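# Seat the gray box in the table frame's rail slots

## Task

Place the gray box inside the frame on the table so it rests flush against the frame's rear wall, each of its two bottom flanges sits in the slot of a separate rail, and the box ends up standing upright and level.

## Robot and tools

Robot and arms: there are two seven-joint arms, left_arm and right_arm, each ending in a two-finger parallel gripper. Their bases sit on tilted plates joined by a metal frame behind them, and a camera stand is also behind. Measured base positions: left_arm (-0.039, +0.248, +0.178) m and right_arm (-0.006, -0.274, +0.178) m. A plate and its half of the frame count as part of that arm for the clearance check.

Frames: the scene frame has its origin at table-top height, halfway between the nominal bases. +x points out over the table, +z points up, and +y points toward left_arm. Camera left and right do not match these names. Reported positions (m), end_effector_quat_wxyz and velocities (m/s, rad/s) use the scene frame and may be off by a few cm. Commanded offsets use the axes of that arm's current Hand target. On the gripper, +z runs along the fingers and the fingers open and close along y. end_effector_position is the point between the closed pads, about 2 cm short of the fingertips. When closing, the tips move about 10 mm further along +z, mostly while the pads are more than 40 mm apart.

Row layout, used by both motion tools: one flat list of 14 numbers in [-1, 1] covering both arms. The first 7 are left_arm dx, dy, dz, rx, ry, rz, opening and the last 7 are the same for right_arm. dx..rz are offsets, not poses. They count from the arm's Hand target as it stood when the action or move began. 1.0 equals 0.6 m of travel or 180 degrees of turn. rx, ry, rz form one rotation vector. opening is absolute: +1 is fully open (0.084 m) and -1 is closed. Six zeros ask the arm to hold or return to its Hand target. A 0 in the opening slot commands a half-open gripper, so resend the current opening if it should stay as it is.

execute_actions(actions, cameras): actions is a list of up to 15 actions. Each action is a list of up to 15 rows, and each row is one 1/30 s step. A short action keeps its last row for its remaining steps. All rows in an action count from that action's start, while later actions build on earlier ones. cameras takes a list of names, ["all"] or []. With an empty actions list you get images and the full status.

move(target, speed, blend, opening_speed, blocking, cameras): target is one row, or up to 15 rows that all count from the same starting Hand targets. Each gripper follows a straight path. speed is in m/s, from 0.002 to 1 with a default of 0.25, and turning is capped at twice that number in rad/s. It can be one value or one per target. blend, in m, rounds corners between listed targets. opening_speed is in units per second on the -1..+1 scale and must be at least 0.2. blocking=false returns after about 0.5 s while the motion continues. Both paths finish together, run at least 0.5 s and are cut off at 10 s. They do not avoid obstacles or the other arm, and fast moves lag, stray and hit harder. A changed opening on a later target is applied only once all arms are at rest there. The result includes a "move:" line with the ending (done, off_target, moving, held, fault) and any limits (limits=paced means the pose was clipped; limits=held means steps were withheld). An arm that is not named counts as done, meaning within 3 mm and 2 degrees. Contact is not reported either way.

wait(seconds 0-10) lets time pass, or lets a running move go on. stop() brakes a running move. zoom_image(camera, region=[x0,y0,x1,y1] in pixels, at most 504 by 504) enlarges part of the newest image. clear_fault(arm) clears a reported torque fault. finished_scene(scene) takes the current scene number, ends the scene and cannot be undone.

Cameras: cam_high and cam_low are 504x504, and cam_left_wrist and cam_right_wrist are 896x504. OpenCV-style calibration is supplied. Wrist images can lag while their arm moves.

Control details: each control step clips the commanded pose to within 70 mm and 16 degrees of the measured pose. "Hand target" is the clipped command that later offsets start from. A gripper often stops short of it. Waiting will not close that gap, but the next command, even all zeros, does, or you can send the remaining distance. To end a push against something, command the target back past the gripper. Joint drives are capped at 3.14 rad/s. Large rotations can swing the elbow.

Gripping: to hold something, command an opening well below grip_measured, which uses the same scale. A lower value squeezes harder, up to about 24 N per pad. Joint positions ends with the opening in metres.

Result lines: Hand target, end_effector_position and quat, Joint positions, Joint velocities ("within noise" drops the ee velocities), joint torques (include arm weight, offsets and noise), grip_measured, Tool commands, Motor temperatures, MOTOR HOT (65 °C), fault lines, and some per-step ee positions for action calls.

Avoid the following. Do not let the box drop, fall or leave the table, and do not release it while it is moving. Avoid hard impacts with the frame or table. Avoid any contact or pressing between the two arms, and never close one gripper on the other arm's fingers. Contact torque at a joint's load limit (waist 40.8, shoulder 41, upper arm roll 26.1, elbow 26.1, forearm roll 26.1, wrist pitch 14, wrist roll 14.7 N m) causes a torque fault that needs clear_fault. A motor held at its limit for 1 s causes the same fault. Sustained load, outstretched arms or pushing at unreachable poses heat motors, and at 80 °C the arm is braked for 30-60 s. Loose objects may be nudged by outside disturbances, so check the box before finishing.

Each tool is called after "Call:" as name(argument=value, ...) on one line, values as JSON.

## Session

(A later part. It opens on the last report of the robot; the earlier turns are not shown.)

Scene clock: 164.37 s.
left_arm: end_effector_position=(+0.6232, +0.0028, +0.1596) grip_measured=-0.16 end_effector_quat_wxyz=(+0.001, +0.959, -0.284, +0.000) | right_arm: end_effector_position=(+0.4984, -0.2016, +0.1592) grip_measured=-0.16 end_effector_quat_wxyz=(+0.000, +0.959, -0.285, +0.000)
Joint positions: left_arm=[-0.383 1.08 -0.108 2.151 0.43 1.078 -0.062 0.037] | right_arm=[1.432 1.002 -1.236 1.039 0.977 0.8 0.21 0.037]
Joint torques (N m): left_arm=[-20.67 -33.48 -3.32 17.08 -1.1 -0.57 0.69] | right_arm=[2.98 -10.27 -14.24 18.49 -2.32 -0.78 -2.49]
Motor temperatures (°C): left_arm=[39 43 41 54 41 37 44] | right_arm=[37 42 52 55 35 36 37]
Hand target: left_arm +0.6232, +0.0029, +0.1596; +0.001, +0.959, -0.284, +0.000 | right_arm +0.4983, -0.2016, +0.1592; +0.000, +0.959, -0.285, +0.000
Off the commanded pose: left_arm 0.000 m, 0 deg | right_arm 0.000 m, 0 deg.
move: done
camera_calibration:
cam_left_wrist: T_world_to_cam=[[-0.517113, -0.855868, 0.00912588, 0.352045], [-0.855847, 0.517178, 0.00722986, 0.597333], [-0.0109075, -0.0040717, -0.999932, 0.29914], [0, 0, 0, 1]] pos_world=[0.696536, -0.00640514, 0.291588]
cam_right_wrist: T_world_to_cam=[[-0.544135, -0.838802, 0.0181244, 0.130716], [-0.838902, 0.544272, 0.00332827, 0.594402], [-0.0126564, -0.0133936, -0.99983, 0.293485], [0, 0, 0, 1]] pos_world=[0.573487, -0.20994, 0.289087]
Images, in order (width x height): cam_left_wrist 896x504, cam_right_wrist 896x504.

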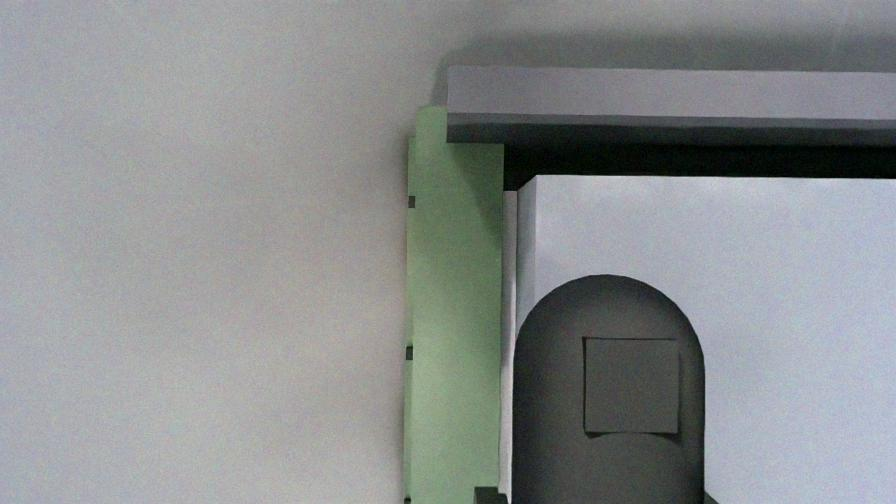

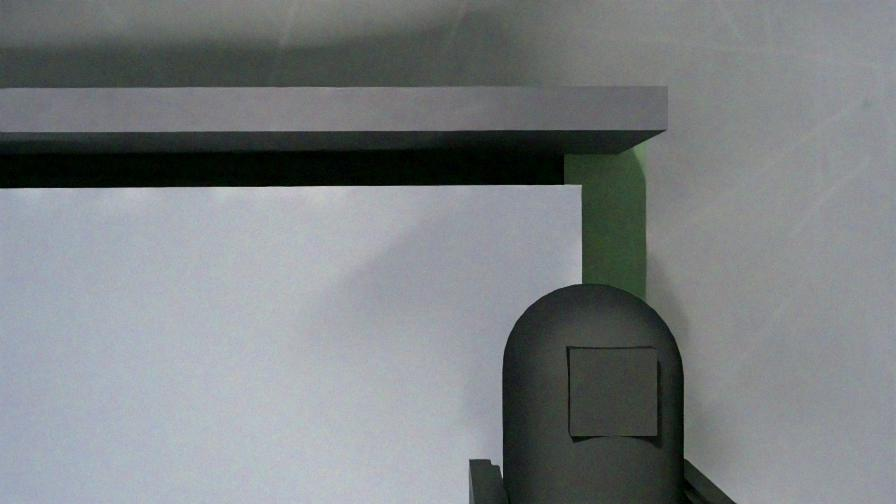

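Call:
move(target=[0.0270, 0, 0, 0, 0, 0, -1, 0.0270, 0, 0, 0, 0, 0, -1], speed=0.03, cameras=["cam_left_wrist", "cam_right_wrist"])

Scene clock: 168.47 s.
left_arm: end_effector_position=(+0.6367, -0.0058, +0.1595) grip_measured=-0.16 end_effector_quat_wxyz=(+0.000, +0.959, -0.284, +0.000) | right_arm: end_effector_position=(+0.5117, -0.2103, +0.1591) grip_measured=-0.16 end_effector_quat_wxyz=(+0.000, +0.959, -0.285, -0.001)
Joint positions: left_arm=[-0.401 1.189 -0.106 2.351 0.416 1.163 -0.03 0.037] | right_arm=[1.383 1.009 -1.233 1.081 0.968 0.815 0.198 0.037]
Joint torques (N m): left_arm=[-23.56 -34.14 -2.38 21.11 -0.9 -7.66 0.59] | right_arm=[-2.66 -9.38 -27.21 23.4 -0.89 -8.77 -2.83]
Motor temperatures (°C): left_arm=[39 43 39 55 41 37 44] | right_arm=[37 42 52 55 35 36 37]
Hand target: left_arm +0.6368, -0.0060, +0.1596; +0.001, +0.959, -0.284, +0.000 | right_arm +0.5119, -0.2105, +0.1592; +0.000, +0.959, -0.285, +0.000
Off the commanded pose: left_arm 0.000 m, 0 deg | right_arm 0.000 m, 0 deg.
move: done
camera_calibration:
cam_left_wrist: T_world_to_cam=[[-0.517037, -0.855916, 0.00899044, 0.351565], [-0.855888, 0.517102, 0.00777964, 0.613256], [-0.0113077, -0.00367245, -0.999929, 0.299441], [0, 0, 0, 1]] pos_world=[0.710037, -0.0151056, 0.291488]
cam_right_wrist: T_world_to_cam=[[-0.543931, -0.838929, 0.0183892, 0.13049], [-0.839022, 0.544081, 0.00410976, 0.610182], [-0.013453, -0.0131935, -0.999822, 0.293845], [0, 0, 0, 1]] pos_world=[0.586887, -0.21864, 0.288886]
Images, in order (width x height): cam_left_wrist 896x504, cam_right_wrist 896x504.

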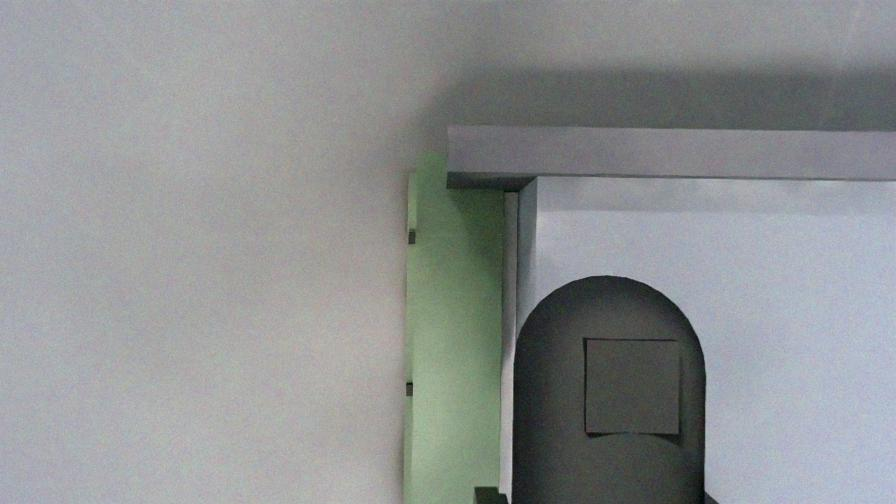

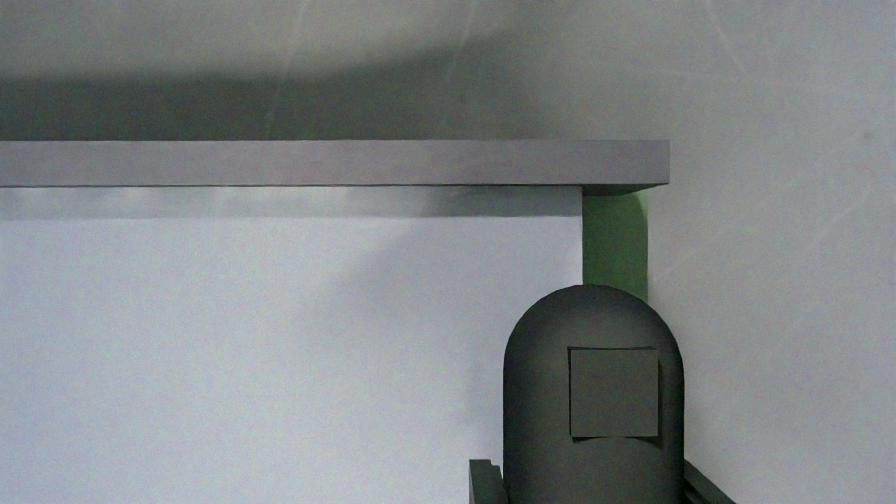

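Call:
move(target=[-0.0003, 0, 0.005, 0, 0, 0, -1, -0.0004, 0, 0.005, 0, 0, 0, -1], speed=0.02)

Scene clock: 170.47 s.
left_arm: end_effector_position=(+0.6366, -0.0059, +0.1568) grip_measured=-0.16 end_effector_quat_wxyz=(+0.001, +0.959, -0.284, +0.000) | right_arm: end_effector_position=(+0.5116, -0.2103, +0.1562) grip_measured=-0.16 end_effector_quat_wxyz=(+0.000, +0.959, -0.285, +0.000)
Joint positions: left_arm=[-0.4 1.193 -0.106 2.351 0.417 1.158 -0.03 0.037] | right_arm=[1.378 1.012 -1.226 1.081 0.974 0.81 0.195 0.037]
Joint torques (N m): left_arm=[-6.22 -25.19 -0.88 12.46 2.3 -10.89 -0.49] | right_arm=[-3 -8.01 -20.18 23.37 2.59 -9.6 -2.92]
Motor temperatures (°C): left_arm=[39 43 39 56 41 38 44] | right_arm=[37 42 54 56 35 38 37]
Hand target: left_arm +0.6367, -0.0059, +0.1566; +0.001, +0.959, -0.284, +0.000 | right_arm +0.5117, -0.2104, +0.1562; +0.000, +0.959, -0.285, +0.000
Off the commanded pose: left_arm 0.000 m, 0 deg | right_arm 0.000 m, 0 deg.
move: done

Call:
move(target=[-0.0002, 0, 0.0003, 0, 0, 0, -1, -0.0003, 0, 0.0020, 0, 0, 0, -1], speed=0.02, cameras=["cam_left_wrist", "cam_right_wrist", "cam_low"])

Scene clock: 173.13 s.
left_arm: end_effector_position=(+0.6365, -0.0058, +0.1563) grip_measured=-0.16 end_effector_quat_wxyz=(+0.001, +0.959, -0.284, +0.000) | right_arm: end_effector_position=(+0.5114, -0.2102, +0.1550) grip_measured=-0.16 end_effector_quat_wxyz=(+0.000, +0.959, -0.285, -0.001)
Joint positions: left_arm=[-0.4 1.193 -0.106 2.349 0.417 1.156 -0.03 0.037] | right_arm=[1.376 1.015 -1.224 1.082 0.977 0.81 0.193 0.037]
Joint torques (N m): left_arm=[-7.36 -35.57 -1.93 13.78 2.29 -10.36 -0.89] | right_arm=[-4.89 -4.84 -16.01 21.3 3.21 -10.05 -2.89]
Motor temperatures (°C): left_arm=[38 43 38 55 41 41 44] | right_arm=[37 42 55 56 35 40 37]
Hand target: left_arm +0.6366, -0.0058, +0.1564; +0.001, +0.959, -0.284, +0.000 | right_arm +0.5116, -0.2103, +0.1550; +0.000, +0.959, -0.285, +0.000
Off the commanded pose: left_arm 0.000 m, 0 deg | right_arm 0.000 m, 0 deg.
move: done
camera_calibration:
cam_left_wrist: T_world_to_cam=[[-0.517112, -0.855869, 0.009092, 0.351601], [-0.855847, 0.517177, 0.00736717, 0.613148], [-0.0110075, -0.00397171, -0.999932, 0.296022], [0, 0, 0, 1]] pos_world=[0.709837, -0.0150052, 0.288288]
cam_right_wrist: T_world_to_cam=[[-0.544117, -0.83881, 0.0182785, 0.130736], [-0.8389, 0.544269, 0.00430096, 0.609754], [-0.0135561, -0.0129936, -0.999824, 0.289849], [0, 0, 0, 1]] pos_world=[0.586587, -0.218441, 0.284786]
Images, in order (width x height): cam_low 504x504, cam_left_wrist 896x504, cam_right_wrist 896x504.

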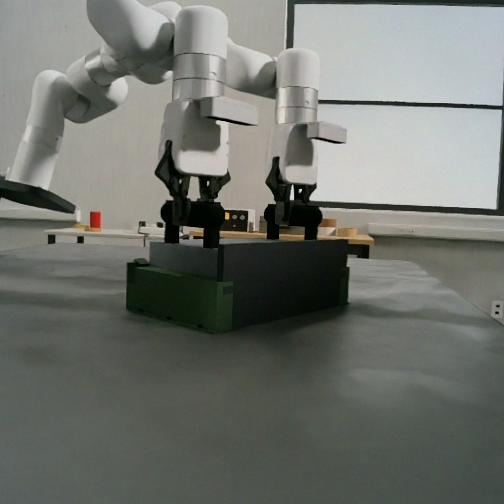

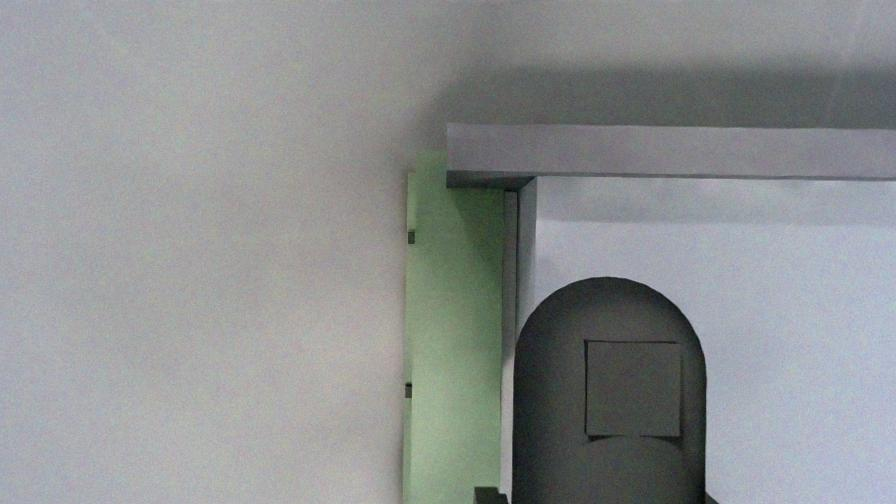

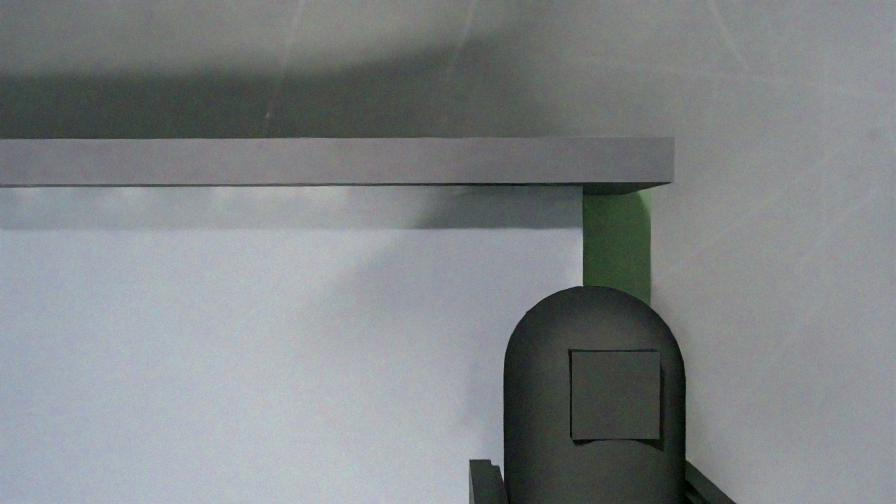

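Call:
move(target=[-0.0004, 0, 0.0022, 0, 0, 0, -1, -0.0004, 0, 0.0005, 0, 0, 0, -1], speed=0.02)

Scene clock: 178.20 s.
left_arm: end_effector_position=(+0.6365, -0.0058, +0.1553) grip_measured=-0.16 end_effector_quat_wxyz=(+0.001, +0.959, -0.284, +0.001) | right_arm: end_effector_position=(+0.5113, -0.2101, +0.1547) grip_measured=-0.16 end_effector_quat_wxyz=(+0.000, +0.959, -0.285, +0.000)
Joint positions: left_arm=[-0.399 1.193 -0.106 2.346 0.417 1.153 -0.031 0.037] | right_arm=[1.377 1.016 -1.224 1.081 0.979 0.809 0.193 0.037]
Joint torques (N m): left_arm=[-2.34 -20.47 -0.58 8.79 2.2 -8.81 -0.8] | right_arm=[0.33 -4.27 -13.36 15.51 3.46 -9.52 -2.95]
Motor temperatures (°C): left_arm=[38 44 38 56 41 45 44] | right_arm=[37 42 56 56 35 43 37]
Hand target: left_arm +0.6364, -0.0057, +0.1551; +0.001, +0.959, -0.284, +0.000 | right_arm +0.5114, -0.2101, +0.1547; +0.000, +0.959, -0.285, +0.000
Off the commanded pose: left_arm 0.000 m, 0 deg | right_arm 0.000 m, 0 deg.
move: done

Call:
move(target=[-0.0004, 0, 0, 0, 0, 0, 0.5, -0.0004, 0, 0, 0, 0, 0, 0.5], opening_speed=0.7, speed=0.02, cameras=["cam_left_wrist", "cam_right_wrist"])

Scene clock: 182.93 s.
left_arm: end_effector_position=(+0.6362, -0.0055, +0.1551) grip_measured=+0.49 end_effector_quat_wxyz=(+0.001, +0.959, -0.284, +0.000) | right_arm: end_effector_position=(+0.5112, -0.2100, +0.1547) grip_measured=+0.49 end_effector_quat_wxyz=(+0.000, +0.959, -0.285, +0.000)
Joint positions: left_arm=[-0.398 1.191 -0.105 2.342 0.418 1.152 -0.031 0.065] | right_arm=[1.377 1.016 -1.223 1.081 0.979 0.808 0.193 0.065]
Joint torques (N m): left_arm=[-21.28 -37.81 -6.41 15.52 -0.64 -0.52 -0.58] | right_arm=[2.35 -14.29 -10.36 9.58 -2.51 0.19 2.65]
Motor temperatures (°C): left_arm=[38 44 37 54 41 45 44] | right_arm=[37 42 54 56 35 44 37]
Hand target: left_arm +0.6362, -0.0055, +0.1551; +0.001, +0.959, -0.284, +0.000 | right_arm +0.5112, -0.2100, +0.1547; +0.000, +0.959, -0.285, +0.000
Off the commanded pose: left_arm 0.000 m, 0 deg | right_arm 0.000 m, 0 deg.
move: done
camera_calibration:
cam_left_wrist: T_world_to_cam=[[-0.517041, -0.855912, 0.00907428, 0.351531], [-0.855892, 0.517105, 0.00714486, 0.612806], [-0.0108077, -0.00407242, -0.999933, 0.294676], [0, 0, 0, 1]] pos_world=[0.709436, -0.0148053, 0.287088]
cam_right_wrist: T_world_to_cam=[[-0.544088, -0.838832, 0.0181238, 0.130767], [-0.838932, 0.544225, 0.00332864, 0.60968], [-0.0126556, -0.0133936, -0.99983, 0.289036], [0, 0, 0, 1]] pos_world=[0.586287, -0.21824, 0.284587]
Images, in order (width x height): cam_left_wrist 896x504, cam_right_wrist 896x504.

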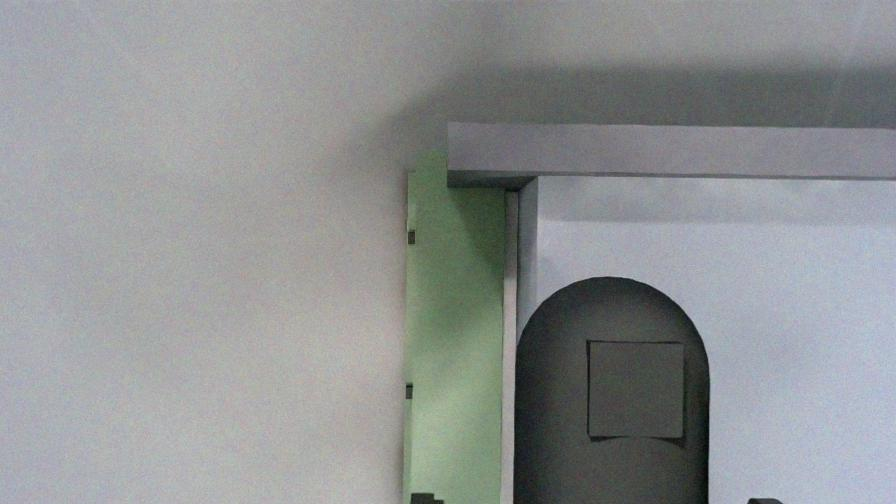

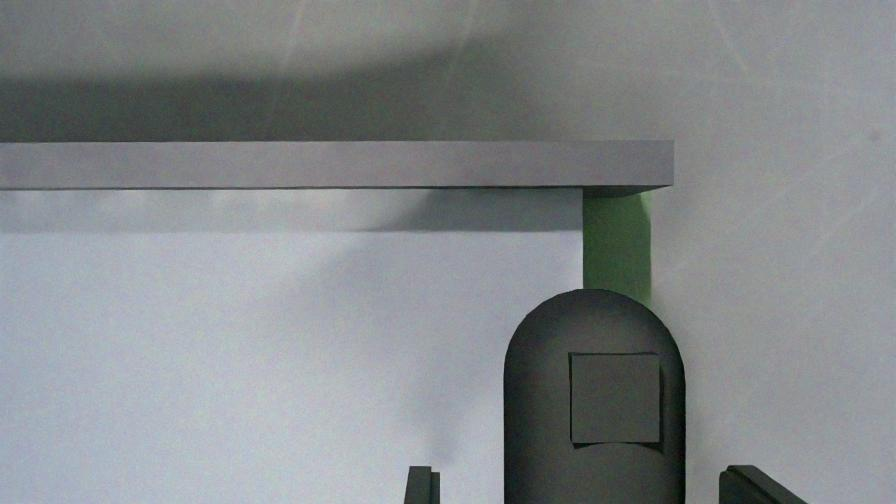

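Call:
move(target=[0, 0, -0.15, 0, 0, 0, 0.5, 0, 0, -0.15, 0, 0, 0, 0.5], speed=0.15, cameras=["all"])

Call:
zoom_image(camera="cam_high", region=[130, 210, 350, 430])

Call:
zoom_image(camera="cam_low", region=[110, 210, 370, 340])

Call:
zoom_image(camera="cam_left_wrist", region=[380, 150, 600, 370])

Call:
zoom_image(camera="cam_right_wrist", region=[440, 150, 660, 370])

Scene clock: 186.77 s.
left_arm: end_effector_position=(+0.6361, -0.0054, +0.2450) grip_measured=+0.49 end_effector_quat_wxyz=(+0.001, +0.959, -0.284, +0.000) | right_arm: end_effector_position=(+0.5112, -0.2100, +0.2447) grip_measured=+0.49 end_effector_quat_wxyz=(+0.000, +0.959, -0.285, +0.000)
Joint positions: left_arm=[-0.436 1.076 -0.118 2.379 0.402 1.308 -0.021 0.065] | right_arm=[1.549 0.925 -1.443 1.077 0.815 0.969 0.283 0.065]
Joint torques (N m): left_arm=[-21.17 -37.41 -6.23 15.93 -1.67 -0.44 0.65] | right_arm=[7.21 -11.4 -13.38 17.43 -2.5 0.14 2.77]
Motor temperatures (°C): left_arm=[38 44 37 55 41 44 44] | right_arm=[37 42 53 55 35 43 37]
Hand target: left_arm +0.6361, -0.0054, +0.2451; +0.001, +0.959, -0.284, +0.000 | right_arm +0.5112, -0.2100, +0.2447; +0.000, +0.959, -0.285, +0.000
Off the commanded pose: left_arm 0.000 m, 0 deg | right_arm 0.000 m, 0 deg.
move: done
camera_calibration:
cam_left_wrist: T_world_to_cam=[[-0.517113, -0.855869, 0.00912588, 0.350917], [-0.855848, 0.517177, 0.00722987, 0.611997], [-0.0109075, -0.0040717, -0.999932, 0.384741], [0, 0, 0, 1]] pos_world=[0.709436, -0.0146051, 0.377088]
cam_right_wrist: T_world_to_cam=[[-0.544132, -0.838802, 0.0181788, 0.129149], [-0.838902, 0.544271, 0.00341216, 0.609342], [-0.0127563, -0.0133936, -0.999829, 0.378979], [0, 0, 0, 1]] pos_world=[0.586287, -0.21824, 0.374487]

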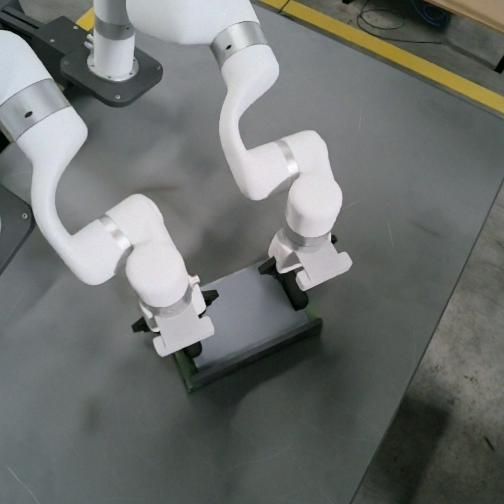

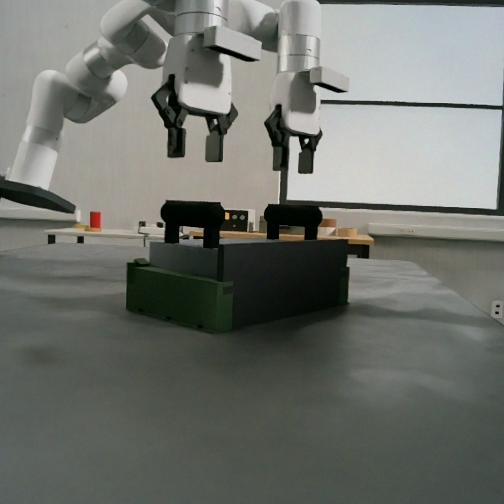

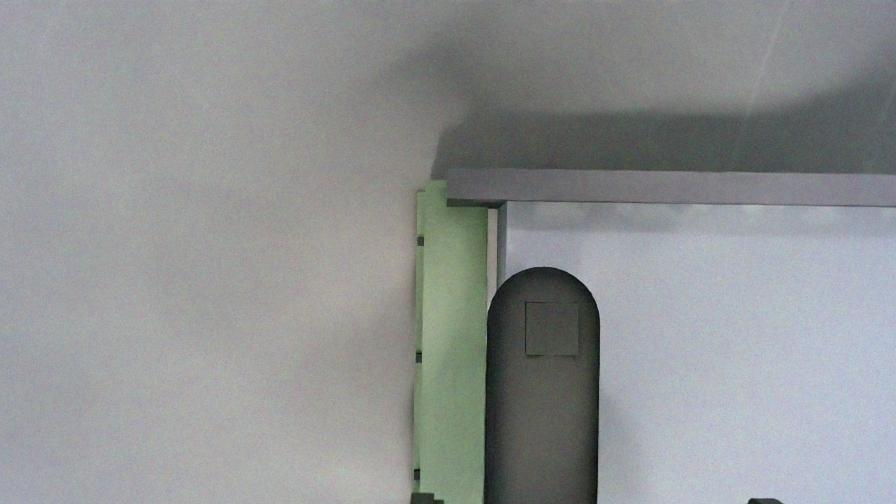

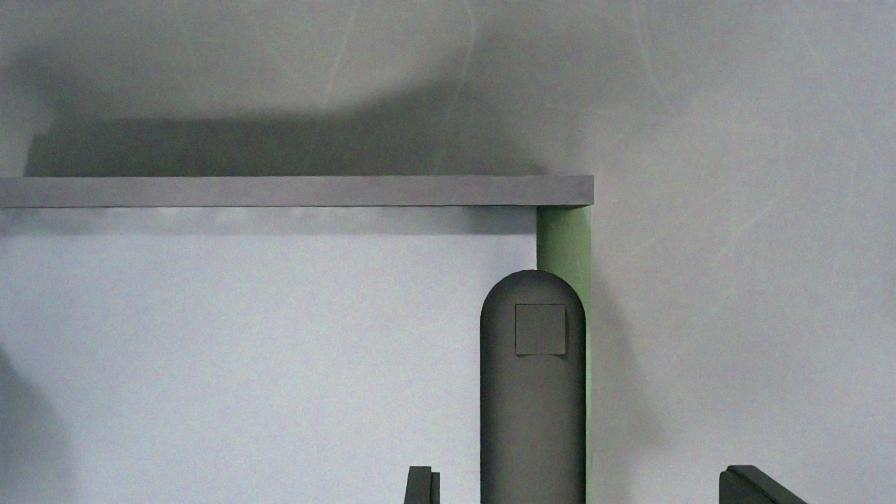

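Scaled by 2.291 from the camera's 504x504 image, which has a finer 720x720 frame.

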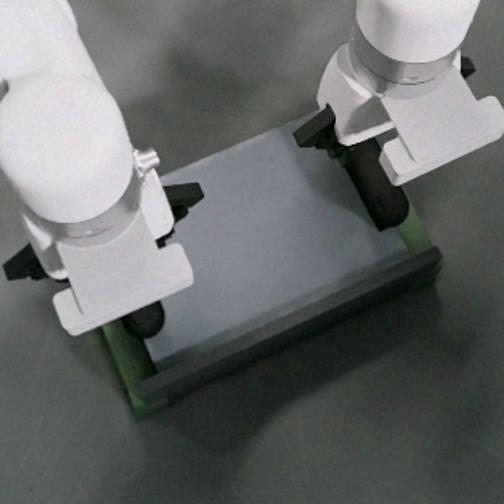

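Scaled by 1.938 from the camera's 504x504 image, which has a finer 720x720 frame.

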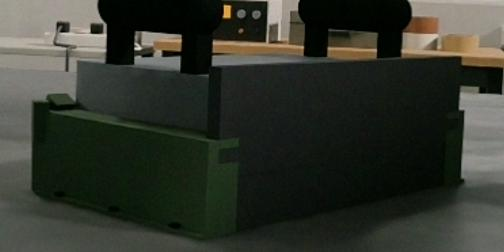

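Scaled by 2.291 from the camera's 896x504 image, which has a finer 1280x720 frame.

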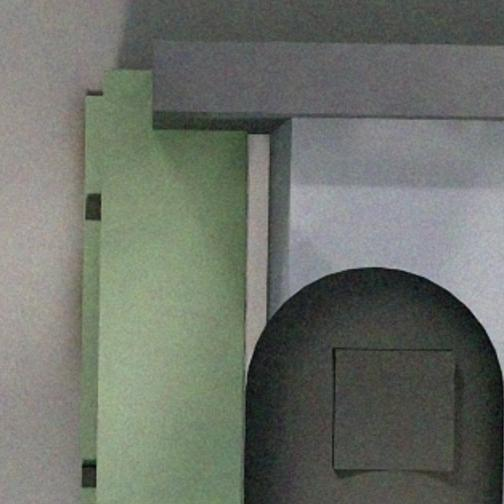

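Scaled by 2.291 from the camera's 896x504 image, which has a finer 1280x720 frame.

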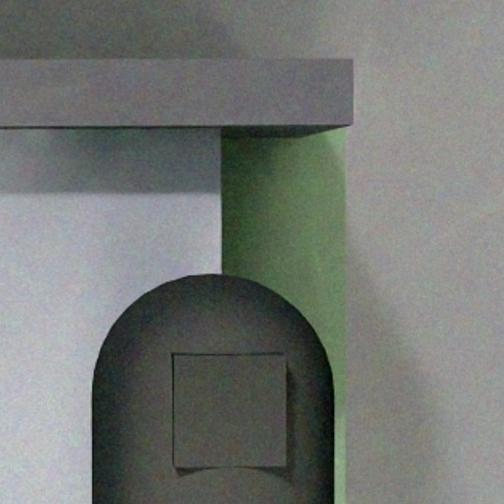

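Call:
finished_scene(scene=2)

The scene is finished: the task was done.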